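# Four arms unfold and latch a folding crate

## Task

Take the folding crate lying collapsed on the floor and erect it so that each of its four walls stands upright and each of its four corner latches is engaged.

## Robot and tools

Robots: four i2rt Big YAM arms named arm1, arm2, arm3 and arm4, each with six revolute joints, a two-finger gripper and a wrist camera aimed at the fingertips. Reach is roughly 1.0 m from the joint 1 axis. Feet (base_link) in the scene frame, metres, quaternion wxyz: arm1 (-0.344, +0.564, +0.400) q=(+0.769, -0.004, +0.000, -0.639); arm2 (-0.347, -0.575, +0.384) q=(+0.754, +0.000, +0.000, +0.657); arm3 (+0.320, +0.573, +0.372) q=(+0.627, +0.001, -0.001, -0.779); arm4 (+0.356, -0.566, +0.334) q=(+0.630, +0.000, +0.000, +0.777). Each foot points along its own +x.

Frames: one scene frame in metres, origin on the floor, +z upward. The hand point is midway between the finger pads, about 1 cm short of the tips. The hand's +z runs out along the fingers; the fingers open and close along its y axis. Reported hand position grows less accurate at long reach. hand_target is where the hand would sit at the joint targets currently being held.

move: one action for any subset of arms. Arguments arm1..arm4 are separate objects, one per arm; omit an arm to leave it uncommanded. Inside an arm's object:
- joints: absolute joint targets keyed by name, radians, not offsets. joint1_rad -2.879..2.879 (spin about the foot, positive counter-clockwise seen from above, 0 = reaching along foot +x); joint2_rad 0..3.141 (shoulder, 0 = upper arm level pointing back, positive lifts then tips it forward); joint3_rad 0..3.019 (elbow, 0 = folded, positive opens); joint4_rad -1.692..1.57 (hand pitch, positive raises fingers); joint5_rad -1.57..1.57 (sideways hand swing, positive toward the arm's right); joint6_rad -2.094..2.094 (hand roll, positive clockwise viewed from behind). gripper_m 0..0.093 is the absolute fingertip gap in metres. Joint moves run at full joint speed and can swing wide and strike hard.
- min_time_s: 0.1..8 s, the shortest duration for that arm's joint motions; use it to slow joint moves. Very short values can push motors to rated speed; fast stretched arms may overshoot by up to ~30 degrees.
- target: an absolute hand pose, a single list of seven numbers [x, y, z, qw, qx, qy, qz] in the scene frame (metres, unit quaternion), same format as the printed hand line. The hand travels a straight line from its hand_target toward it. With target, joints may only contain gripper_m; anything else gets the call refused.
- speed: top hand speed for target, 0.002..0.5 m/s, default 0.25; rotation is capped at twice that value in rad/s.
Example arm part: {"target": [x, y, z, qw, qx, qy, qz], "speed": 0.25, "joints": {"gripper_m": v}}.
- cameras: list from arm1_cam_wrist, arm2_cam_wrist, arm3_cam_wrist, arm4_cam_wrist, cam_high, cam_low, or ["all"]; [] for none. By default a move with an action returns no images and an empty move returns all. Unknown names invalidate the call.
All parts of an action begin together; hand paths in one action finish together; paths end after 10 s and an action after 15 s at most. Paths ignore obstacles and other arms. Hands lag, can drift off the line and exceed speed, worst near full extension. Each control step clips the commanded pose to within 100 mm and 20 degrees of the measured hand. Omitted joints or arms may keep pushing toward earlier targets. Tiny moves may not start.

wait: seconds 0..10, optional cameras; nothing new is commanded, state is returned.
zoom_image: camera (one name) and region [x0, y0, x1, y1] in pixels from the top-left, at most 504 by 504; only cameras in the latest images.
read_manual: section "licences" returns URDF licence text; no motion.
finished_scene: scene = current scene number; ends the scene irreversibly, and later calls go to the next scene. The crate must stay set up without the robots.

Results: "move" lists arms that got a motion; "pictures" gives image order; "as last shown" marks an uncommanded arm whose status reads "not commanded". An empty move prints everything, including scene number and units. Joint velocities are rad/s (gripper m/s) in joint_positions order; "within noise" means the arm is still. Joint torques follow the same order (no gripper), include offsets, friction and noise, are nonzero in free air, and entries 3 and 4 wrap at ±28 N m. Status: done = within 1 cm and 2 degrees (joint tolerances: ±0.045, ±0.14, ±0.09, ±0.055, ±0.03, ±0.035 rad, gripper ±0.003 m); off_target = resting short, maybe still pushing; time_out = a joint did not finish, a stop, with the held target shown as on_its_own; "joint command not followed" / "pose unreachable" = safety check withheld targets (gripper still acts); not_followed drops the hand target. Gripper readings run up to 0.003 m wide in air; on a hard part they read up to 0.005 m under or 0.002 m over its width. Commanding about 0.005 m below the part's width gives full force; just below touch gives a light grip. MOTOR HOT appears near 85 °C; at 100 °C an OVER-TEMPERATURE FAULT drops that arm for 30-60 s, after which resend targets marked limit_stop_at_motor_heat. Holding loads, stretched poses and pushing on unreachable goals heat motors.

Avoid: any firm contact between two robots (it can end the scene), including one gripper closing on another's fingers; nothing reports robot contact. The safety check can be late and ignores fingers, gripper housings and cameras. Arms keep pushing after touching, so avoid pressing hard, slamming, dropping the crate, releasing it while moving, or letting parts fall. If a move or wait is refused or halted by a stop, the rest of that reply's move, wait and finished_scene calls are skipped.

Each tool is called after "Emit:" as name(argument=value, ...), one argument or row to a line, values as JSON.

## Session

Emit:
move(
)

Emit:
zoom_image(
  camera="cam_high",
  region=[240, 230, 430, 400],
)

Scene clock: 0.00 s.
Joint torques (N m): no reading
Motor temperatures (°C): arm1=[26 28 28 23 25 23 24] | arm2=[23 24 24 24 27 26 24] | arm3=[26 25 26 23 25 23 27] | arm4=[24 26 26 29 26 24 26]
Heat: arm1: hottest joint2_rad 28 °C; arm2: hottest joint5_rad 27 °C; arm3: hottest gripper 27 °C; arm4: hottest joint4_rad 29 °C.
Joint velocities: within noise
arm1.joint_positions: joint1_rad=+0.789 joint2_rad=+0.609 joint3_rad=+1.408 joint4_rad=-1.451 joint5_rad=+0.217 joint6_rad=-0.687 gripper_m=+0.09396
arm1.joint_status: not commanded
arm1.hand: x=-0.1884 y=+0.4177 z=+0.9285 quat_wxyz=(-0.292, -0.006, -0.892, +0.344) (m; scene frame)
arm1.hand_target: x=-0.1903 y=+0.4191 z=+0.9382 quat_wxyz=(-0.301, -0.007, -0.887, +0.350) (m; scene frame)
arm1.hand_status: not commanded
arm2.joint_positions: joint1_rad=-0.187 joint2_rad=+0.597 joint3_rad=+1.311 joint4_rad=-1.291 joint5_rad=+0.241 joint6_rad=-0.242 gripper_m=+0.09396
arm2.joint_status: not commanded
arm2.hand: x=-0.2311 y=-0.3617 z=+0.9012 quat_wxyz=(-0.466, +0.549, -0.680, -0.135) (m; scene frame)
arm2.hand_target: x=-0.2316 y=-0.3634 z=+0.9148 quat_wxyz=(-0.477, +0.543, -0.676, -0.142) (m; scene frame)
arm2.hand_status: not commanded
arm3.joint_positions: joint1_rad=+0.868 joint2_rad=+0.636 joint3_rad=+1.401 joint4_rad=-1.459 joint5_rad=+0.267 joint6_rad=-0.463 gripper_m=+0.09396
arm3.joint_status: not commanded
arm3.hand: x=+0.4150 y=+0.3713 z=+0.8920 quat_wxyz=(-0.249, -0.258, -0.861, +0.361) (m; scene frame)
arm3.hand_target: x=+0.4139 y=+0.3728 z=+0.9010 quat_wxyz=(-0.257, -0.258, -0.856, +0.367) (m; scene frame)
arm3.hand_status: not commanded
arm4.joint_positions: joint1_rad=-0.127 joint2_rad=+0.607 joint3_rad=+1.357 joint4_rad=-1.287 joint5_rad=+0.183 joint6_rad=-0.762 gripper_m=+0.09396
arm4.joint_status: not commanded
arm4.hand: x=+0.3687 y=-0.3251 z=+0.8718 quat_wxyz=(-0.479, +0.793, -0.351, -0.140) (m; scene frame)
arm4.hand_target: x=+0.3689 y=-0.3277 z=+0.8812 quat_wxyz=(-0.487, +0.788, -0.349, -0.145) (m; scene frame)
arm4.hand_status: not commanded
pictures: arm1_cam_wrist, arm2_cam_wrist, arm3_cam_wrist, arm4_cam_wrist, cam_high, cam_low

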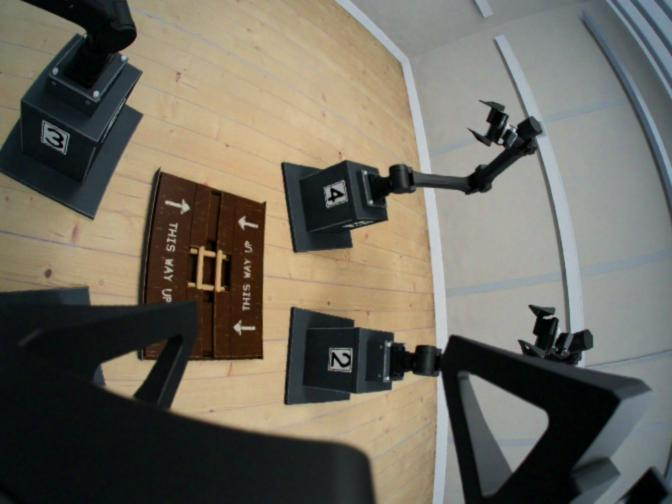

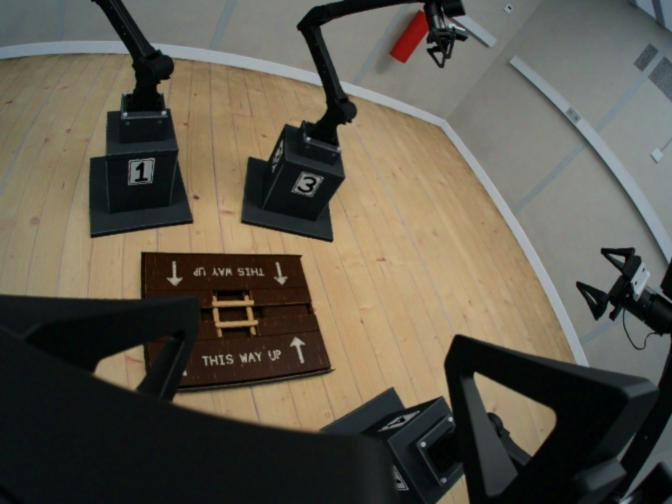

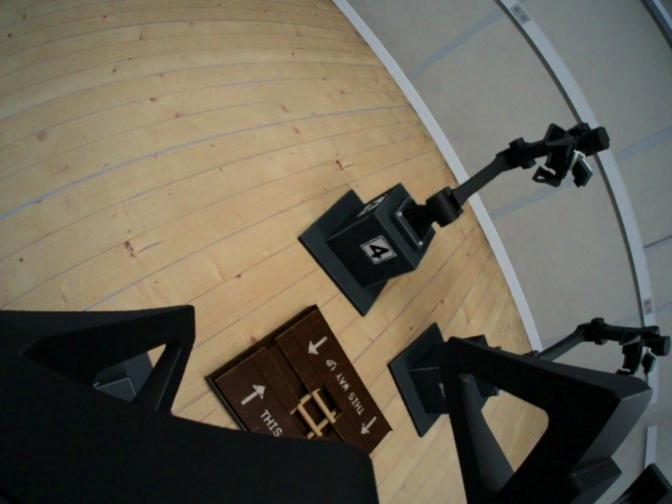

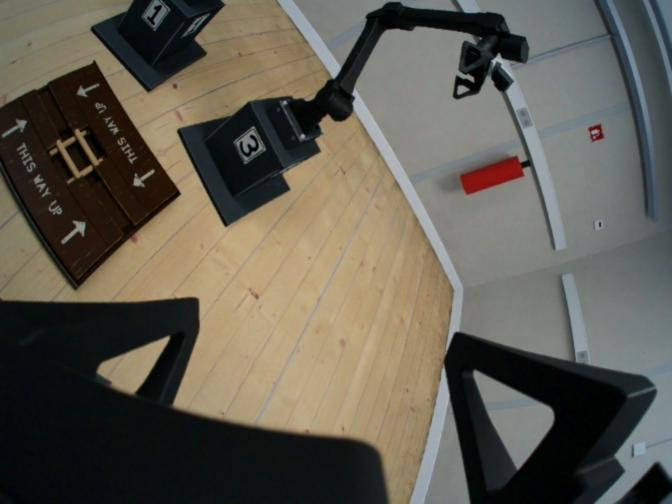

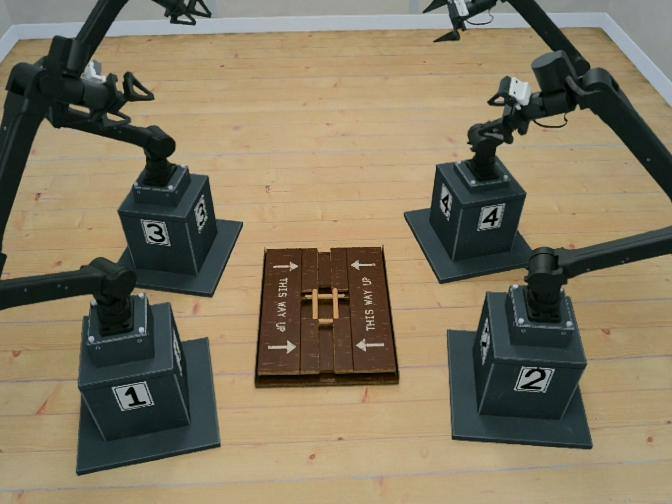

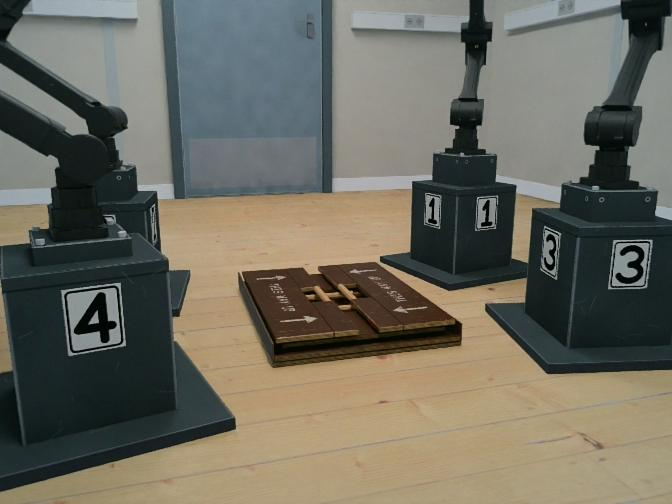

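Scaled by 2.653 from the camera's image (finer frame: 960x720).

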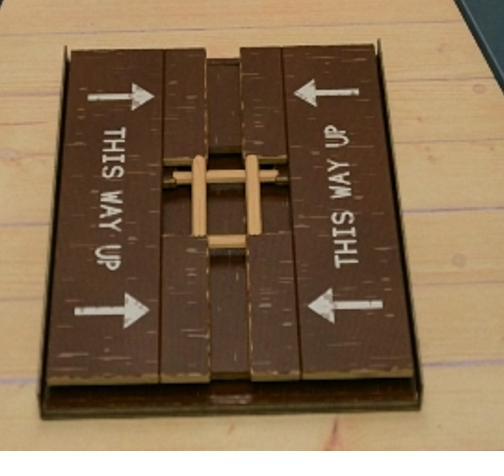

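Emit:
move(
  arm3={"target": [-0.02, 0.03, 0.135, 0, 1, 0.007, 0], "speed": 0.45, "joints": {"gripper_m": 0.042}},
  arm2={"target": [-0.039, -0.14, 0.3, 0.012, -0.008, 0.9998, 0.014], "speed": 0.45, "joints": {"gripper_m": 0.042}},
  arm1={"target": [-0.22, 0.14, 0.42, 0.01, 0.7396, 0.673, -0.006], "speed": 0.45, "joints": {"gripper_m": 0.042}},
  arm4={"target": [0.2, -0.14, 0.42, -0.008, 0.6928, -0.7212, -0.006], "speed": 0.45, "joints": {"gripper_m": 0.042}},
  cameras=["arm3_cam_wrist", "arm2_cam_wrist", "cam_high"],
)

Scene clock: 13.37 s.
Joint torques (N m): arm1=[-0.32 -15.5 9.43 0.84 0.15 0.21] | arm2=[-0.79 -19.49 7.31 -0.06 -0.05 0.06] | arm3=[-0.91 -18.37 7.43 -0.16 0.05 0.15] | arm4=[1.14 -12.34 12.15 0.23 -0.13 0.25]
Motor temperatures (°C): arm1=[26 28 29 23 25 23 24] | arm2=[23 24 25 24 27 26 24] | arm3=[26 25 28 23 25 23 27] | arm4=[24 26 28 29 26 25 26]
Heat: arm1: hottest joint3_rad 29 °C; arm2: hottest joint5_rad 27 °C; arm3: hottest joint3_rad 28 °C; arm4: hottest joint4_rad 29 °C.
move: arm1 off_target; arm2 off_target; arm3 off_target; arm4 off_target
Joint velocities: within noise
arm1.joint_positions: joint1_rad=+0.106 joint2_rad=+1.685 joint3_rad=+0.989 joint4_rad=-0.910 joint5_rad=-0.013 joint6_rad=+0.364 gripper_m=+0.04206
arm1.joint_status: all done
arm1.hand: x=-0.2226 y=+0.1653 z=+0.4081 quat_wxyz=(+0.012, -0.732, -0.681, -0.009)
arm1.hand_target: x=-0.2192 y=+0.1445 z=+0.4185 quat_wxyz=(-0.006, -0.739, -0.674, -0.001)
arm1.hand_status: off_target (0.028 m and 3.3 deg from the pose sent, 0.580 m and 104.8 deg at the start)
arm2.joint_positions: joint1_rad=-0.474 joint2_rad=+2.053 joint3_rad=+1.214 joint4_rad=-0.735 joint5_rad=-0.003 joint6_rad=+0.931 gripper_m=+0.04213
arm2.joint_status: all done
arm2.hand: x=-0.0531 y=-0.1555 z=+0.2869 quat_wxyz=(+0.002, +0.015, -1.000, +0.001)
arm2.hand_target: x=-0.0414 y=-0.1433 z=+0.2984 quat_wxyz=(-0.006, +0.008, -1.000, -0.012)
arm2.hand_status: off_target (0.025 m and 2.4 deg from the pose sent, 0.669 m and 92.4 deg at the start)
arm3.joint_positions: joint1_rad=-0.342 joint2_rad=+2.527 joint3_rad=+1.714 joint4_rad=-0.771 joint5_rad=-0.003 joint6_rad=+0.994 gripper_m=+0.04213
arm3.joint_status: all done
arm3.hand: x=-0.0121 y=+0.0392 z=+0.1385 quat_wxyz=(+0.005, -1.000, -0.010, -0.006)
arm3.hand_target: x=-0.0180 y=+0.0346 z=+0.1320 quat_wxyz=(+0.004, -1.000, -0.003, -0.008)
arm3.hand_status: off_target (0.013 m and 1.0 deg from the pose sent, 0.937 m and 149.4 deg at the start)
arm4.joint_positions: joint1_rad=+0.146 joint2_rad=+1.611 joint3_rad=+1.104 joint4_rad=-1.101 joint5_rad=+0.008 joint6_rad=+0.378 gripper_m=+0.04207
arm4.joint_status: all done
arm4.hand: x=+0.2088 y=-0.1628 z=+0.4073 quat_wxyz=(+0.004, +0.698, -0.716, +0.019)
arm4.hand_target: x=+0.2048 y=-0.1429 z=+0.4186 quat_wxyz=(-0.004, +0.689, -0.724, -0.002)
arm4.hand_status: off_target (0.028 m and 3.3 deg from the pose sent, 0.517 m and 72.5 deg at the start)
pictures: arm2_cam_wrist, arm3_cam_wrist, cam_high

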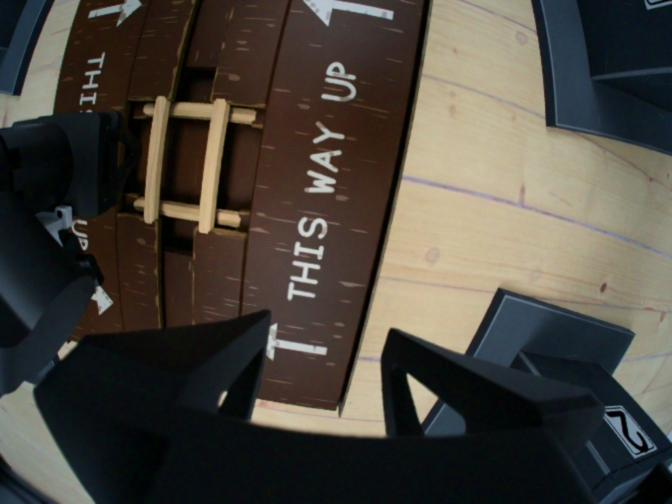

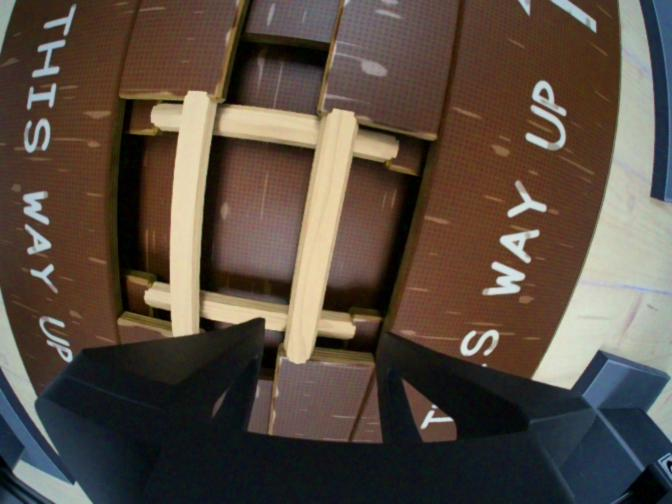

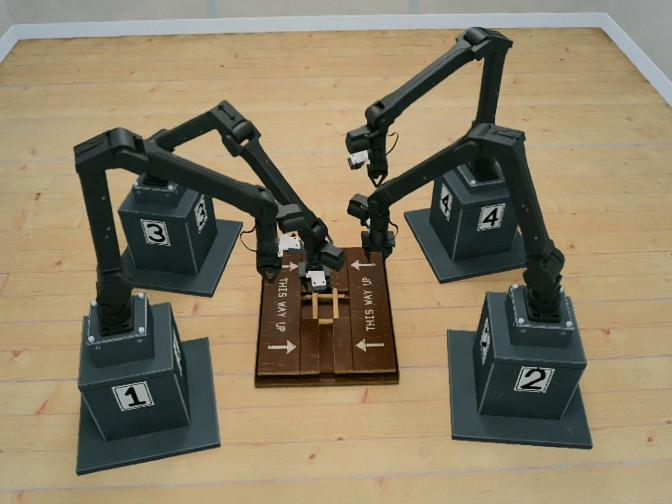

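Emit:
move(
  arm3={"target": [-0.024, 0.026, 0.044, 0, 1, 0.007, 0], "joints": {"gripper_m": 0.042}},
  arm2={"target": [-0.035, -0.02, 0.16, 0.012, -0.008, 0.9998, 0.014], "joints": {"gripper_m": 0.042}},
  cameras=["arm3_cam_wrist", "arm2_cam_wrist"],
)

Scene clock: 26.67 s.
Joint torques (N m): arm1=[-0.97 -15.09 9.44 0.68 0.15 0.18] | arm2=[-0.56 -19.43 5.05 0.27 0.06 -0.03] | arm3=[-1.32 -17.9 7.05 0.75 0.33 0.09] | arm4=[1.14 -12.51 12.11 0.23 -0.13 0.29]
Motor temperatures (°C): arm1=[26 28 31 23 25 23 24] | arm2=[23 26 25 24 27 26 24] | arm3=[26 25 29 23 25 23 27] | arm4=[24 27 30 29 26 25 26]
Heat: arm1: hottest joint3_rad 31 °C; arm2: hottest joint5_rad 27 °C; arm3: hottest joint3_rad 29 °C; arm4: hottest joint3_rad 30 °C.
move: arm2 not_followed; arm3 off_target
Joint velocities: within noise
arm1.joint_positions: joint1_rad=+0.111 joint2_rad=+1.685 joint3_rad=+0.989 joint4_rad=-0.910 joint5_rad=-0.013 joint6_rad=+0.364 gripper_m=+0.04206
arm1.joint_status: not commanded
arm1.hand: x=-0.2208 y=+0.1658 z=+0.4081 quat_wxyz=(+0.012, -0.731, -0.682, -0.009)
arm1.hand_target: x=-0.2173 y=+0.1450 z=+0.4185 quat_wxyz=(-0.006, -0.737, -0.676, -0.001)
arm1.hand_status: not commanded
arm2.joint_positions: joint1_rad=-0.471 joint2_rad=+2.090 joint3_rad=+1.231 joint4_rad=-0.731 joint5_rad=-0.003 joint6_rad=+0.950 gripper_m=+0.04213
arm2.joint_status: all done
arm2.hand: x=-0.0535 y=-0.1534 z=+0.2730 quat_wxyz=(+0.006, +0.007, -1.000, +0.007)
arm2.hand_target: x=-0.0525 y=-0.1519 z=+0.2738 quat_wxyz=(+0.005, +0.007, -1.000, +0.005)
arm2.hand_status: not_followed (0.176 m and 3.2 deg from the pose sent, 0.187 m and 2.4 deg at the start; pose on its path clipped on 33 of 48 steps)
arm3.joint_positions: joint1_rad=-0.343 joint2_rad=+2.719 joint3_rad=+1.849 joint4_rad=-0.713 joint5_rad=-0.001 joint6_rad=+0.995 gripper_m=+0.04213
arm3.joint_status: all done
arm3.hand: x=-0.0176 y=+0.0323 z=+0.0546 quat_wxyz=(+0.005, -1.000, -0.008, -0.005)
arm3.hand_target: x=-0.0243 y=+0.0274 z=+0.0446 quat_wxyz=(+0.000, -1.000, -0.006, +0.000)
arm3.hand_status: off_target (0.014 m and 0.8 deg from the pose sent, 0.096 m and 1.0 deg at the start)
arm4: as last shown
pictures: arm2_cam_wrist, arm3_cam_wrist
pose unreachable (arm2 arm): on one or more control steps of this call this arm could not follow its commanded pose, so it was not sent that pose on those steps. On the call's last step it was still not sent that pose. It may still have moved: this result reports where it is.
cause: moving toward the commanded pose would bring a part of the arm too close to another arm (this arm's gripper housing and the arm3 arm's wrist (the part past joint 4), 45 mm apart when this arm was first held).

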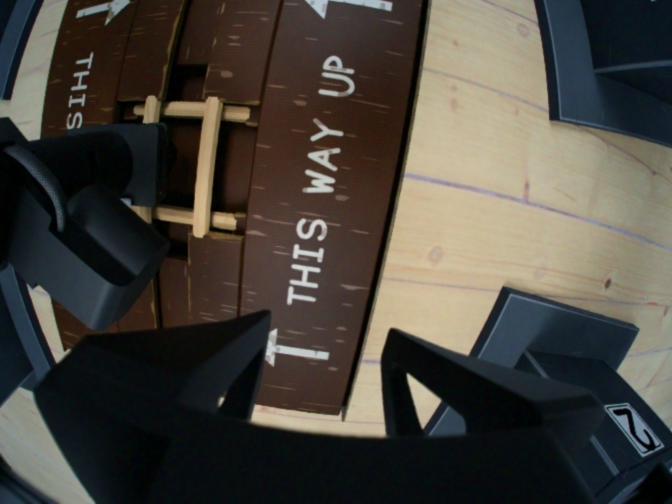

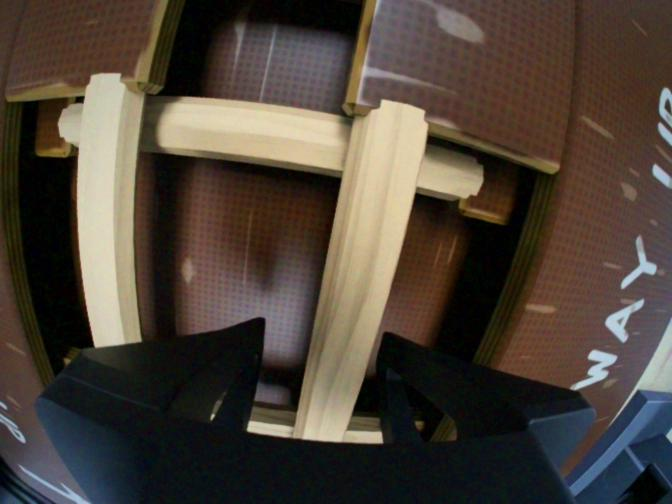

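Emit:
move(
  arm3={"joints": {"gripper_m": 0.009}},
)

Emit:
move(
  arm3={"target": [-0.025, 0.056, 0.131, 0, 1, 0.007, 0], "speed": 0.2, "joints": {"gripper_m": 0.009}},
)

Emit:
move(
  arm3={"target": [-0.028, 0.127, 0.2, 0, 1, 0.007, 0], "speed": 0.2, "joints": {"gripper_m": 0.009}},
  cameras=["arm3_cam_wrist", "cam_high"],
)

Scene clock: 28.63 s.
Joint torques (N m): arm1=[-1.08 -15.38 9.43 0.88 0.13 0.21] | arm2=[-0.09 -19.37 5.05 0.28 0.06 -0.04] | arm3=[-1.08 -18.26 7.06 0.79 0.18 0.03] | arm4=[1.14 -12.51 12.1 0.21 -0.13 0.29]
Motor temperatures (°C): arm1=[26 28 31 23 25 23 24] | arm2=[23 26 25 24 27 26 24] | arm3=[26 26 29 23 25 23 27] | arm4=[24 27 30 29 26 25 26]
Heat: arm1: hottest joint3_rad 31 °C; arm2: hottest joint5_rad 27 °C; arm3: hottest joint3_rad 29 °C; arm4: hottest joint3_rad 30 °C.
move: arm3 off_target
Joint velocities: within noise
arm1, arm4: as last shown
arm2.joint_positions: joint1_rad=-0.468 joint2_rad=+2.090 joint3_rad=+1.231 joint4_rad=-0.731 joint5_rad=-0.003 joint6_rad=+0.950 gripper_m=+0.04213
arm2.joint_status: not commanded
arm2.hand: x=-0.0548 y=-0.1525 z=+0.2730 quat_wxyz=(+0.006, +0.008, -1.000, +0.007)
arm2.hand_target: x=-0.0538 y=-0.1510 z=+0.2738 quat_wxyz=(+0.005, +0.008, -1.000, +0.005)
arm2.hand_status: not commanded
arm3.joint_positions: joint1_rad=-0.343 joint2_rad=+2.720 joint3_rad=+1.849 joint4_rad=-0.721 joint5_rad=+0.009 joint6_rad=+1.015 gripper_m=+0.01623
arm3.joint_status: gripper_m off_target (ended at +0.01626, target +0.00900)
arm3.hand: x=-0.0178 y=+0.0355 z=+0.0537 quat_wxyz=(+0.011, -1.000, +0.002, -0.003)
arm3.hand_target: x=-0.0247 y=+0.0284 z=+0.0439 quat_wxyz=(+0.002, -1.000, -0.002, +0.003)
arm3.hand_status: not commanded
pictures: none

Scene clock: 29.73 s.
Joint torques (N m): arm1=[-1.14 -15.27 9.47 0.7 0.11 0.22] | arm2=[-0.09 -19.43 5.05 0.27 0.06 -0.04] | arm3=[-1.38 -23.12 3.03 -1.43 0.49 -0.32] | arm4=[1.14 -12.51 12.11 0.21 -0.13 0.29]
Motor temperatures (°C): arm1=[26 28 31 23 25 23 24] | arm2=[23 26 25 24 27 26 24] | arm3=[26 26 29 23 25 23 27] | arm4=[24 27 30 29 26 25 26]
Heat: arm1: hottest joint3_rad 31 °C; arm2: hottest joint5_rad 27 °C; arm3: hottest joint3_rad 29 °C; arm4: hottest joint3_rad 30 °C.
move: arm3 off_target
Joint velocities: within noise
arm1, arm2, arm4: as last shown
arm3.joint_positions: joint1_rad=-0.354 joint2_rad=+2.570 joint3_rad=+1.699 joint4_rad=-0.670 joint5_rad=-0.015 joint6_rad=+1.006 gripper_m=+0.01623
arm3.joint_status: gripper_m off_target (ended at +0.01622, target +0.00900)
arm3.hand: x=-0.0171 y=+0.0416 z=+0.1086 quat_wxyz=(-0.017, -1.000, +0.002, +0.000)
arm3.hand_target: x=-0.0237 y=+0.0509 z=+0.1304 quat_wxyz=(-0.007, -1.000, -0.008, -0.001)
arm3.hand_status: off_target (0.028 m and 2.2 deg from the pose sent, 0.080 m and 1.7 deg at the start)
pictures: none

Scene clock: 30.83 s.
Joint torques (N m): arm1=[-0.67 -15.62 9.47 0.61 0.1 0.2] | arm2=[-0.09 -19.37 5.05 0.25 0.06 -0.04] | arm3=[-3.14 -19.96 2.1 -1.28 1.04 -0.49] | arm4=[1.14 -12.51 12.11 0.23 -0.13 0.29]
Motor temperatures (°C): arm1=[26 28 31 23 25 23 24] | arm2=[23 26 25 24 27 26 24] | arm3=[26 26 29 23 26 23 27] | arm4=[24 27 30 29 26 25 26]
Heat: arm1: hottest joint3_rad 31 °C; arm2: hottest joint5_rad 27 °C; arm3: hottest joint3_rad 29 °C; arm4: hottest joint3_rad 30 °C.
move: arm3 off_target
Joint velocities: within noise
arm1, arm2, arm4: as last shown
arm3.joint_positions: joint1_rad=-0.403 joint2_rad=+2.318 joint3_rad=+1.449 joint4_rad=-0.652 joint5_rad=-0.026 joint6_rad=+0.952 gripper_m=+0.01629
arm3.joint_status: gripper_m off_target (ended at +0.01629, target +0.00900)
arm3.hand: x=-0.0168 y=+0.0924 z=+0.1930 quat_wxyz=(-0.028, -1.000, +0.000, +0.002)
arm3.hand_target: x=-0.0243 y=+0.1225 z=+0.1997 quat_wxyz=(-0.001, -1.000, -0.010, -0.001)
arm3.hand_status: off_target (0.037 m and 3.3 deg from the pose sent, 0.126 m and 2.2 deg at the start)

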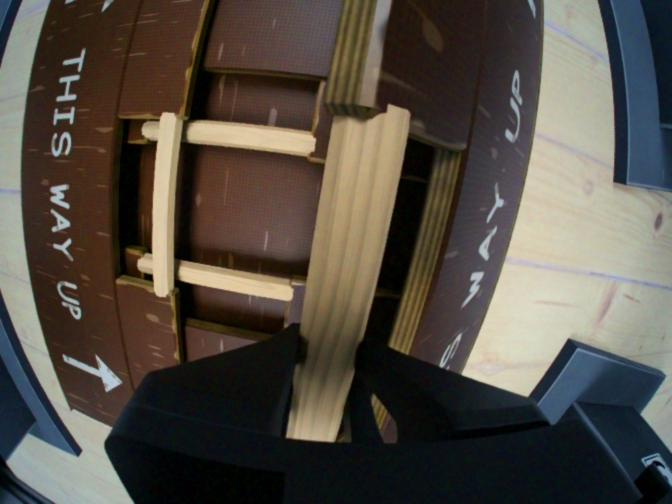

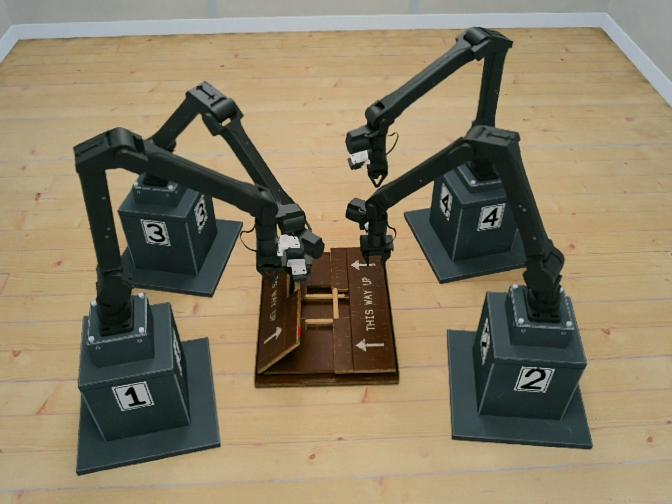

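Emit:
move(
  arm3={"target": [-0.031, 0.195, 0.25, 0, 1, 0.007, 0], "speed": 0.2, "joints": {"gripper_m": 0.009}},
)

Emit:
move(
  arm3={"target": [-0.034, 0.255, 0.255, 0, 1, 0.007, 0], "speed": 0.15, "joints": {"gripper_m": 0.009}},
  arm2={"target": [-0.035, -0.018, 0.13, 0.012, -0.008, 0.9998, 0.014], "speed": 0.35, "joints": {"gripper_m": 0.042}},
  cameras=["arm2_cam_wrist", "cam_high"],
)

Scene clock: 33.30 s.
Joint torques (N m): arm1=[-1.03 -15.62 9.4 0.55 0.11 0.2] | arm2=[-0.09 -19.31 5.07 0.28 0.06 -0.03] | arm3=[-3.66 -18.96 3.1 -1.2 1.17 -0.52] | arm4=[1.14 -12.51 12.11 0.23 -0.13 0.28]
Motor temperatures (°C): arm1=[26 28 32 23 25 23 24] | arm2=[23 26 25 24 27 26 24] | arm3=[26 26 29 23 26 23 27] | arm4=[24 27 30 29 26 25 26]
Heat: arm1: hottest joint3_rad 32 °C; arm2: hottest joint5_rad 27 °C; arm3: hottest joint3_rad 29 °C; arm4: hottest joint3_rad 30 °C.
move: arm3 off_target
Joint velocities: within noise
arm1, arm2, arm4: as last shown
arm3.joint_positions: joint1_rad=-0.491 joint2_rad=+2.145 joint3_rad=+1.240 joint4_rad=-0.653 joint5_rad=-0.027 joint6_rad=+0.868 gripper_m=+0.01602
arm3.joint_status: gripper_m off_target (ended at +0.01601, target +0.00900)
arm3.hand: x=-0.0159 y=+0.1723 z=+0.2338 quat_wxyz=(-0.014, -1.000, +0.002, -0.008)
arm3.hand_target: x=-0.0298 y=+0.1942 z=+0.2486 quat_wxyz=(+0.000, -1.000, -0.007, -0.001)
arm3.hand_status: off_target (0.032 m and 2.1 deg from the pose sent, 0.118 m and 3.3 deg at the start)
pictures: none

Scene clock: 34.80 s.
Joint torques (N m): arm1=[-0.5 -15.27 9.37 0.65 0.14 0.19] | arm2=[0.26 -24.29 6.78 -0.06 0.19 0.05] | arm3=[-5.36 -19.02 1.81 -0.88 1.56 -0.67] | arm4=[1.14 -12.51 12.11 0.21 -0.14 0.28]
Motor temperatures (°C): arm1=[26 28 32 23 25 23 24] | arm2=[23 26 25 24 27 26 24] | arm3=[26 26 29 23 26 23 27] | arm4=[24 27 30 29 26 25 26]
Heat: arm1: hottest joint3_rad 32 °C; arm2: hottest joint5_rad 27 °C; arm3: hottest joint3_rad 29 °C; arm4: hottest joint3_rad 30 °C.
move: arm2 off_target; arm3 off_target
Joint velocities: within noise
arm1, arm4: as last shown
arm2.joint_positions: joint1_rad=-0.371 joint2_rad=+2.570 joint3_rad=+1.682 joint4_rad=-0.673 joint5_rad=+0.005 joint6_rad=+1.031 gripper_m=+0.04213
arm2.joint_status: all done
arm2.hand: x=-0.0436 y=-0.0333 z=+0.1184 quat_wxyz=(-0.005, +0.016, -1.000, -0.003)
arm2.hand_target: x=-0.0331 y=-0.0205 z=+0.1291 quat_wxyz=(-0.013, +0.010, -1.000, -0.014)
arm2.hand_status: off_target (0.021 m and 1.7 deg from the pose sent, 0.197 m and 3.2 deg at the start)
arm3.joint_positions: joint1_rad=-0.558 joint2_rad=+2.079 joint3_rad=+1.122 joint4_rad=-0.603 joint5_rad=-0.038 joint6_rad=+0.797 gripper_m=+0.01602
arm3.joint_status: gripper_m off_target (ended at +0.01602, target +0.00900)
arm3.hand: x=-0.0160 y=+0.2199 z=+0.2387 quat_wxyz=(-0.017, -1.000, +0.000, -0.011)
arm3.hand_target: x=-0.0329 y=+0.2529 z=+0.2535 quat_wxyz=(+0.000, -1.000, -0.006, -0.001)
arm3.hand_status: off_target (0.043 m and 2.5 deg from the pose sent, 0.087 m and 2.1 deg at the start)

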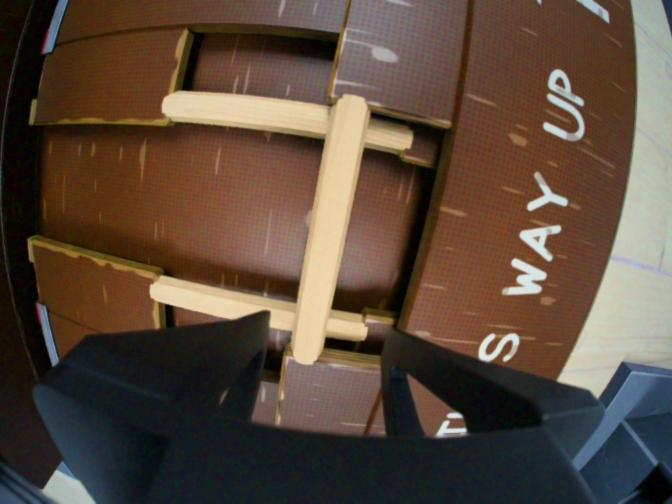

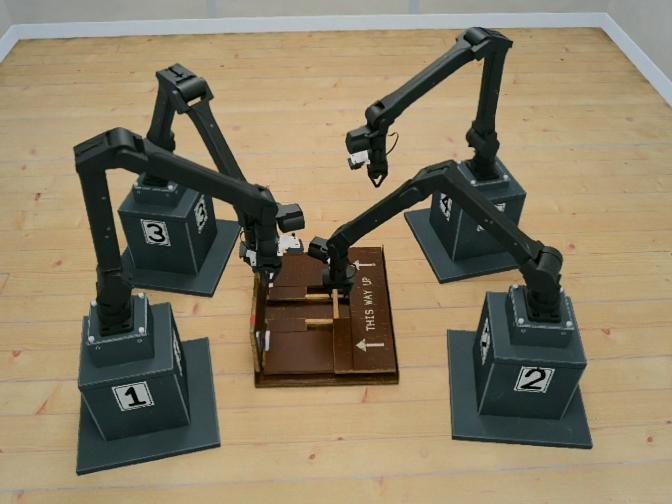

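Emit:
move(
  arm2={"target": [-0.034, -0.014, 0.054, 0.012, -0.008, 0.9998, 0.014], "speed": 0.25, "joints": {"gripper_m": 0.042}},
  cameras=["arm2_cam_wrist"],
)

Emit:
move(
  arm2={"joints": {"gripper_m": 0.009}},
)

Scene clock: 41.50 s.
Joint torques (N m): arm1=[-1.26 -14.86 9.35 0.61 0.09 0.16] | arm2=[0.15 -25.64 6.45 0.44 0.12 0.06] | arm3=[-5.25 -18.43 1.89 -0.81 1.59 -0.68] | arm4=[1.14 -12.51 12.11 0.21 -0.13 0.28]
Motor temperatures (°C): arm1=[26 29 33 23 25 23 24] | arm2=[23 27 25 24 27 26 24] | arm3=[26 26 29 23 27 23 27] | arm4=[24 27 31 29 26 25 26]
Heat: arm1: hottest joint3_rad 33 °C; arm2: hottest joint2_rad 27 °C; arm3: hottest joint3_rad 29 °C; arm4: hottest joint3_rad 31 °C.
move: arm2 off_target
Joint velocities: within noise
arm1, arm3, arm4: as last shown
arm2.joint_positions: joint1_rad=-0.365 joint2_rad=+2.746 joint3_rad=+1.799 joint4_rad=-0.636 joint5_rad=+0.005 joint6_rad=+1.046 gripper_m=+0.04213
arm2.joint_status: all done
arm2.hand: x=-0.0485 y=-0.0345 z=+0.0399 quat_wxyz=(+0.001, +0.011, -1.000, +0.007)
arm2.hand_target: x=-0.0379 y=-0.0130 z=+0.0548 quat_wxyz=(-0.012, +0.008, -1.000, -0.014)
arm2.hand_status: off_target (0.029 m and 2.8 deg from the pose sent, 0.068 m and 1.7 deg at the start)

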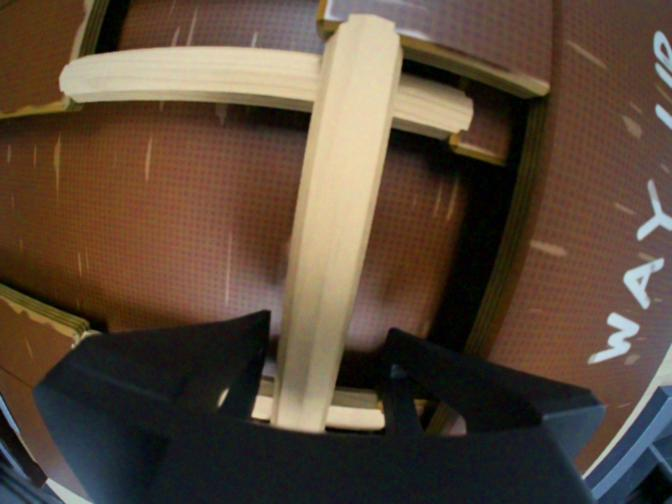

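Scene clock: 42.13 s.
Joint torques (N m): arm1=[-0.85 -15.33 9.55 0.65 0.12 0.14] | arm2=[-0.09 -25.76 6.04 0.28 0.18 0.06] | arm3=[-5.71 -18.43 1.85 -0.76 1.54 -0.66] | arm4=[1.14 -12.51 12.11 0.21 -0.13 0.28]
Motor temperatures (°C): arm1=[26 29 33 23 25 23 24] | arm2=[23 27 25 24 27 26 24] | arm3=[26 26 28 23 27 23 27] | arm4=[24 27 31 29 26 25 26]
Heat: arm1: hottest joint3_rad 33 °C; arm2: hottest joint2_rad 27 °C; arm3: hottest joint3_rad 28 °C; arm4: hottest joint3_rad 31 °C.
move: arm2 off_target
Joint velocities: within noise
arm1, arm3: as last shown
arm2.joint_positions: joint1_rad=-0.362 joint2_rad=+2.746 joint3_rad=+1.805 joint4_rad=-0.623 joint5_rad=+0.003 joint6_rad=+1.043 gripper_m=+0.01678
arm2.joint_status: gripper_m off_target (ended at +0.01681, target +0.00900)
arm2.hand: x=-0.0473 y=-0.0278 z=+0.0413 quat_wxyz=(-0.003, +0.015, -1.000, -0.002)
arm2.hand_target: x=-0.0377 y=-0.0116 z=+0.0548 quat_wxyz=(-0.013, +0.010, -1.000, -0.017)
arm2.hand_status: not commanded
arm4.joint_positions: joint1_rad=+0.146 joint2_rad=+1.611 joint3_rad=+1.104 joint4_rad=-1.101 joint5_rad=+0.008 joint6_rad=+0.378 gripper_m=+0.04207
arm4.joint_status: not commanded
arm4.hand: x=+0.2088 y=-0.1628 z=+0.4073 quat_wxyz=(+0.004, +0.698, -0.716, +0.019)
arm4.hand_target: x=+0.2048 y=-0.1429 z=+0.4186 quat_wxyz=(-0.004, +0.689, -0.724, -0.002)
arm4.hand_status: not commanded
pictures: none

Emit:
move(
  arm2={"target": [-0.032, -0.043, 0.148, 0.012, -0.008, 0.9998, 0.014], "speed": 0.22, "joints": {"gripper_m": 0.009}},
)

Emit:
move(
  arm2={"target": [-0.027, -0.125, 0.218, 0.012, -0.008, 0.9998, 0.014], "speed": 0.22, "joints": {"gripper_m": 0.009}},
)

Emit:
move(
  arm2={"target": [-0.024, -0.182, 0.241, 0.012, -0.008, 0.9998, 0.014], "speed": 0.2, "joints": {"gripper_m": 0.009}},
  arm1={"target": [-0.069, -0.014, 0.165, 0.01, 0.7396, 0.673, -0.006], "speed": 0.4, "joints": {"gripper_m": 0.042}},
  cameras=["arm2_cam_wrist", "arm1_cam_wrist", "cam_high"],
)

Scene clock: 48.00 s.
Joint torques (N m): arm1=[-0.26 -15.85 9.47 0.75 0.12 0.2] | arm2=[-1.85 -28.86 3.71 -1.18 0.43 -0.12] | arm3=[-5.42 -19.31 1.83 -0.79 1.53 -0.69] | arm4=[1.14 -12.51 12.11 0.21 -0.13 0.29]
Motor temperatures (°C): arm1=[26 29 33 23 25 23 24] | arm2=[23 27 25 24 27 26 25] | arm3=[26 27 28 23 27 24 28] | arm4=[24 27 32 29 26 25 26]
Heat: arm1: hottest joint3_rad 33 °C; arm2: hottest joint2_rad 27 °C; arm3: hottest joint3_rad 28 °C; arm4: hottest joint3_rad 32 °C.
move: arm2 off_target
Joint velocities: within noise
arm1.joint_positions: joint1_rad=+0.111 joint2_rad=+1.685 joint3_rad=+0.989 joint4_rad=-0.910 joint5_rad=-0.013 joint6_rad=+0.364 gripper_m=+0.04206
arm1.joint_status: not commanded
arm1.hand: x=-0.2208 y=+0.1658 z=+0.4081 quat_wxyz=(+0.012, -0.731, -0.682, -0.009)
arm1.hand_target: x=-0.2173 y=+0.1450 z=+0.4185 quat_wxyz=(-0.006, -0.737, -0.676, -0.001)
arm1.hand_status: not commanded
arm2.joint_positions: joint1_rad=-0.373 joint2_rad=+2.559 joint3_rad=+1.634 joint4_rad=-0.614 joint5_rad=-0.003 joint6_rad=+1.033 gripper_m=+0.01668
arm2.joint_status: gripper_m off_target (ended at +0.01667, target +0.00900)
arm2.hand: x=-0.0475 y=-0.0396 z=+0.1137 quat_wxyz=(-0.007, +0.015, -1.000, -0.015)
arm2.hand_target: x=-0.0324 y=-0.0409 z=+0.1462 quat_wxyz=(-0.013, +0.008, -1.000, -0.015)
arm2.hand_status: off_target (0.038 m and 0.9 deg from the pose sent, 0.109 m and 1.9 deg at the start)
arm3, arm4: as last shown
pictures: none

Scene clock: 49.13 s.
Joint torques (N m): arm1=[-0.26 -15.62 9.26 0.68 0.1 0.18] | arm2=[-4.01 -24.53 3.36 -1.16 1.19 -0.3] | arm3=[-4.95 -18.9 1.88 -0.84 1.52 -0.65] | arm4=[1.14 -12.51 12.11 0.21 -0.13 0.29]
Motor temperatures (°C): arm1=[26 29 33 23 25 23 24] | arm2=[23 27 25 24 27 26 25] | arm3=[26 27 28 23 27 24 28] | arm4=[24 28 32 29 26 25 26]
Heat: arm1: hottest joint3_rad 33 °C; arm2: hottest joint2_rad 27 °C; arm3: hottest joint3_rad 28 °C; arm4: hottest joint3_rad 32 °C.
move: arm2 off_target
Joint velocities: within noise
arm1, arm3, arm4: as last shown
arm2.joint_positions: joint1_rad=-0.434 joint2_rad=+2.286 joint3_rad=+1.346 joint4_rad=-0.576 joint5_rad=-0.027 joint6_rad=+0.970 gripper_m=+0.01720
arm2.joint_status: gripper_m off_target (ended at +0.01721, target +0.00900)
arm2.hand: x=-0.0475 y=-0.1012 z=+0.2002 quat_wxyz=(-0.004, +0.016, -0.999, -0.030)
arm2.hand_target: x=-0.0274 y=-0.1229 z=+0.2173 quat_wxyz=(-0.011, +0.005, -1.000, -0.015)
arm2.hand_status: off_target (0.036 m and 2.3 deg from the pose sent, 0.136 m and 0.9 deg at the start)
pictures: none

Scene clock: 52.50 s.
Joint torques (N m): arm1=[0.91 -23.41 8.66 0.39 0.27 0.23] | arm2=[-4.72 -21.42 3.32 -0.14 1.32 -0.43] | arm3=[-5.54 -18.96 2.02 -0.85 1.55 -0.63] | arm4=[1.14 -12.51 12.11 0.23 -0.13 0.28]
Motor temperatures (°C): arm1=[26 29 33 23 25 23 24] | arm2=[23 27 25 24 27 26 25] | arm3=[26 27 28 23 28 24 28] | arm4=[24 28 32 29 26 25 26]
Heat: arm1: hottest joint3_rad 33 °C; arm2: hottest joint2_rad 27 °C; arm3: hottest joint3_rad 28 °C; arm4: hottest joint3_rad 32 °C.
move: arm1 off_target; arm2 off_target
Joint velocities: within noise
arm1.joint_positions: joint1_rad=+0.254 joint2_rad=+2.501 joint3_rad=+1.657 joint4_rad=-0.716 joint5_rad=-0.002 joint6_rad=+0.525 gripper_m=+0.04206
arm1.joint_status: all done
arm1.hand: x=-0.0814 y=-0.0005 z=+0.1707 quat_wxyz=(-0.005, -0.737, -0.676, +0.005)
arm1.hand_target: x=-0.0696 y=-0.0105 z=+0.1638 quat_wxyz=(-0.010, -0.739, -0.674, +0.007)
arm1.hand_status: off_target (0.019 m and 0.7 deg from the pose sent, 0.338 m and 3.4 deg at the start)
arm2.joint_positions: joint1_rad=-0.496 joint2_rad=+2.153 joint3_rad=+1.185 joint4_rad=-0.567 joint5_rad=-0.030 joint6_rad=+0.905 gripper_m=+0.01698
arm2.joint_status: gripper_m off_target (ended at +0.01696, target +0.00900)
arm2.hand: x=-0.0478 y=-0.1588 z=+0.2317 quat_wxyz=(+0.001, +0.017, -1.000, -0.024)
arm2.hand_target: x=-0.0251 y=-0.1819 z=+0.2403 quat_wxyz=(-0.011, +0.008, -1.000, -0.013)
arm2.hand_status: off_target (0.034 m and 2.1 deg from the pose sent, 0.093 m and 2.3 deg at the start)
arm3, arm4: as last shown
pictures: arm1_cam_wrist, arm2_cam_wrist, cam_high
led back after a hold (arm1 arm): the arm was led back toward your command in small steps, so it may still be short of it.
pose unreachable (arm1 arm): on one or more control steps of this call this arm could not follow its commanded pose, so it was not sent that pose on those steps. It may still have moved: this result reports where it is.
cause: moving toward the commanded pose would bring a part of the arm too close to another arm (this arm's wrist (the part past joint 4) and the arm2 arm's gripper housing, 49 mm apart when this arm was first held).

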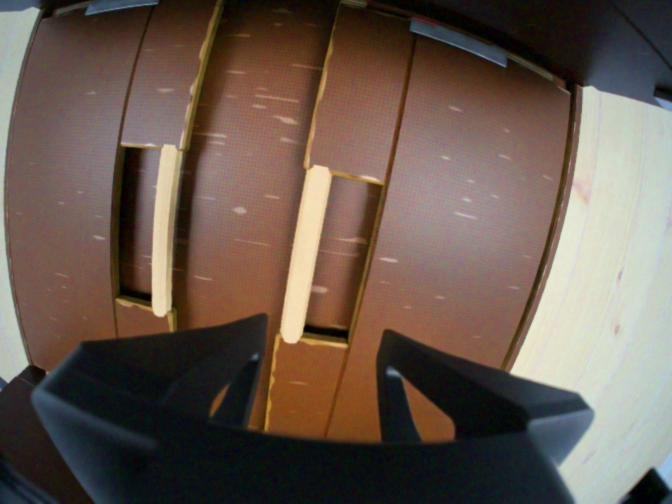

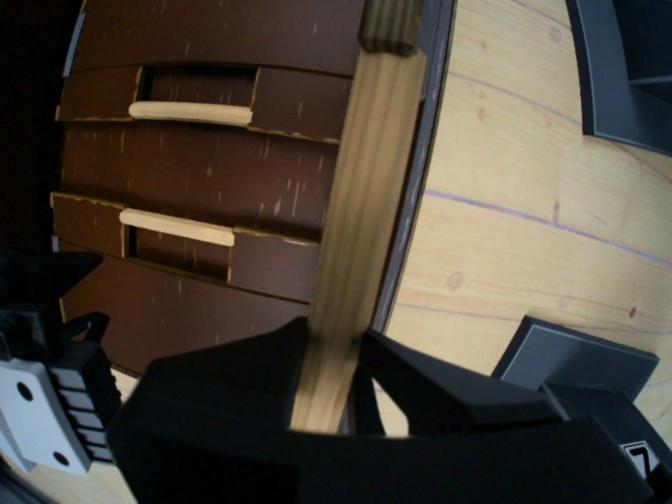

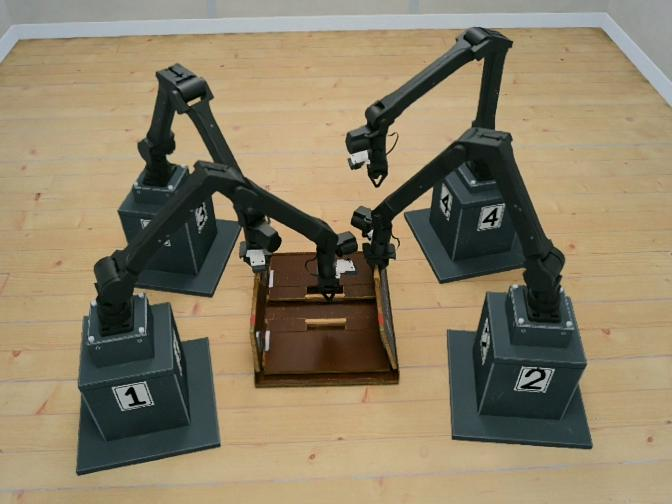

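Emit:
move(
  arm2={"target": [-0.02, -0.248, 0.25, 0.012, -0.008, 0.9998, 0.014], "speed": 0.15, "joints": {"gripper_m": 0.009}},
  arm1={"target": [-0.062, -0.014, 0.025, 0.01, 0.7396, 0.673, -0.006], "speed": 0.3, "joints": {"gripper_m": 0.042}},
  cameras=["arm2_cam_wrist", "arm1_cam_wrist", "cam_high"],
)

Emit:
move(
  arm1={"joints": {"gripper_m": 0.009}},
)

Scene clock: 63.50 s.
Joint torques (N m): arm1=[0.85 -25.7 6.76 0.43 0.24 0.18] | arm2=[-6.83 -20.07 2.44 -0.34 2.09 -0.57] | arm3=[-5.07 -18.55 1.83 -0.62 1.52 -0.65] | arm4=[1.14 -12.51 12.11 0.23 -0.13 0.29]
Motor temperatures (°C): arm1=[26 29 32 23 25 23 24] | arm2=[23 27 25 24 28 26 25] | arm3=[26 27 28 23 28 24 28] | arm4=[24 28 32 29 26 25 26]
Heat: arm1: hottest joint3_rad 32 °C; arm2: hottest joint5_rad 28 °C; arm3: hottest joint3_rad 28 °C; arm4: hottest joint3_rad 32 °C.
move: arm1 done; arm2 off_target
Joint velocities: within noise
arm1.joint_positions: joint1_rad=+0.266 joint2_rad=+2.832 joint3_rad=+1.907 joint4_rad=-0.626 joint5_rad=-0.002 joint6_rad=+0.542 gripper_m=+0.04204
arm1.joint_status: all done
arm1.hand: x=-0.0685 y=-0.0119 z=+0.0298 quat_wxyz=(-0.010, -0.739, -0.674, +0.006)
arm1.hand_target: x=-0.0630 y=-0.0132 z=+0.0253 quat_wxyz=(-0.010, -0.740, -0.673, +0.006)
arm1.hand_status: done (0.008 m and 0.2 deg from the pose sent, 0.148 m and 0.7 deg at the start)
arm2.joint_positions: joint1_rad=-0.566 joint2_rad=+2.067 joint3_rad=+1.042 joint4_rad=-0.498 joint5_rad=-0.055 joint6_rad=+0.824 gripper_m=+0.01699
arm2.joint_status: gripper_m off_target (ended at +0.01700, target +0.00900)
arm2.hand: x=-0.0483 y=-0.2087 z=+0.2419 quat_wxyz=(+0.004, +0.023, -0.999, -0.036)
arm2.hand_target: x=-0.0231 y=-0.2458 z=+0.2490 quat_wxyz=(-0.010, +0.008, -1.000, -0.014)
arm2.hand_status: off_target (0.049 m and 3.6 deg from the pose sent, 0.095 m and 2.1 deg at the start)
arm3, arm4: as last shown
arm3.hand_target: x=-0.0328 y=+0.2529 z=+0.2535 quat_wxyz=(+0.000, -1.000, -0.006, -0.001)
pictures: arm1_cam_wrist, arm2_cam_wrist, cam_high
held back during your reply time (arm1 arm), on 10 control steps: a part of the arm was too close to another arm, or the arm's last command would have brought one too close.
led back after a hold (arm1 arm): the arm was led back toward your command in small steps, so it may still be short of it.
pose unreachable (arm1 arm): on one or more control steps of this call this arm could not follow its commanded pose, so it was not sent that pose on those steps. It may still have moved: this result reports where it is.
cause: moving toward the commanded pose would bring a part of the arm too close to another arm (this arm's wrist (the part past joint 4) and the arm2 arm's gripper housing, 17 mm apart when this arm was first held).

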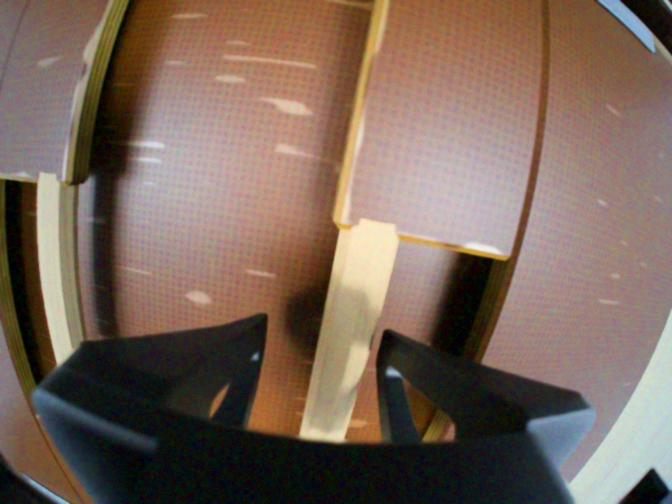

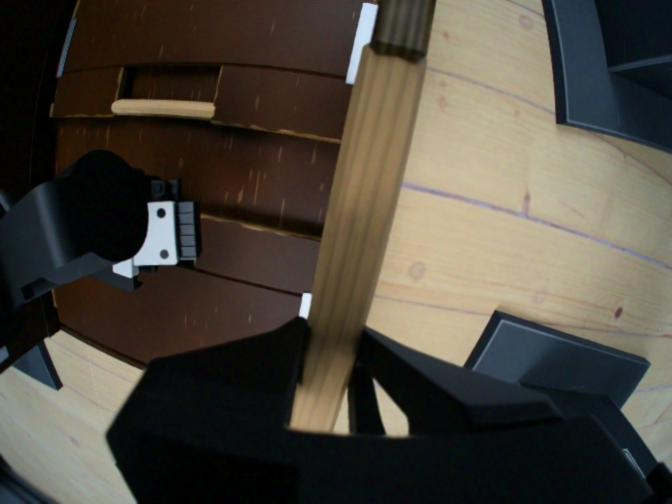

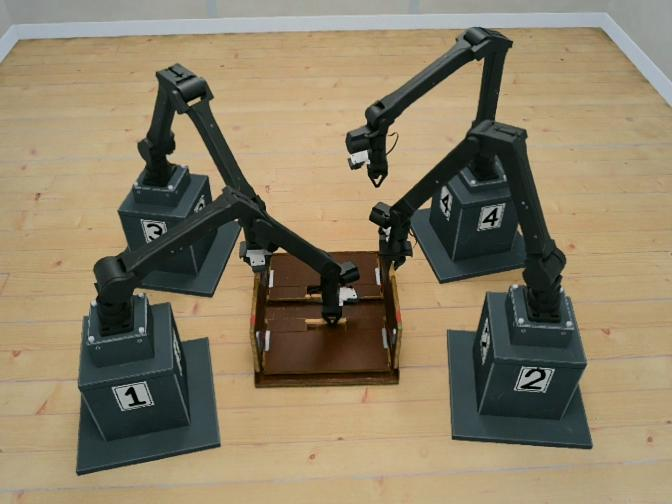

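Scene clock: 64.23 s.
Joint torques (N m): arm1=[0.32 -26.11 6.71 0.64 0.01 0.14] | arm2=[-6.83 -20.01 2.41 -0.32 2.08 -0.58] | arm3=[-5.07 -19.31 1.88 -0.8 1.56 -0.67] | arm4=[1.14 -12.51 12.11 0.23 -0.13 0.28]
Motor temperatures (°C): arm1=[26 29 32 23 25 23 24] | arm2=[23 27 25 24 28 26 25] | arm3=[26 27 28 23 28 24 28] | arm4=[24 28 33 29 26 25 26]
Heat: arm1: hottest joint3_rad 32 °C; arm2: hottest joint5_rad 28 °C; arm3: hottest joint3_rad 28 °C; arm4: hottest joint3_rad 33 °C.
move: arm1 off_target
Joint velocities: within noise
arm1.joint_positions: joint1_rad=+0.260 joint2_rad=+2.832 joint3_rad=+1.907 joint4_rad=-0.635 joint5_rad=+0.011 joint6_rad=+0.556 gripper_m=+0.01700
arm1.joint_status: gripper_m off_target (ended at +0.01703, target +0.00900)
arm1.hand: x=-0.0752 y=-0.0126 z=+0.0298 quat_wxyz=(-0.004, -0.745, -0.667, +0.011)
arm1.hand_target: x=-0.0677 y=-0.0154 z=+0.0254 quat_wxyz=(-0.009, -0.745, -0.667, +0.010)
arm1.hand_status: not commanded
arm2, arm3, arm4: as last shown
pictures: none


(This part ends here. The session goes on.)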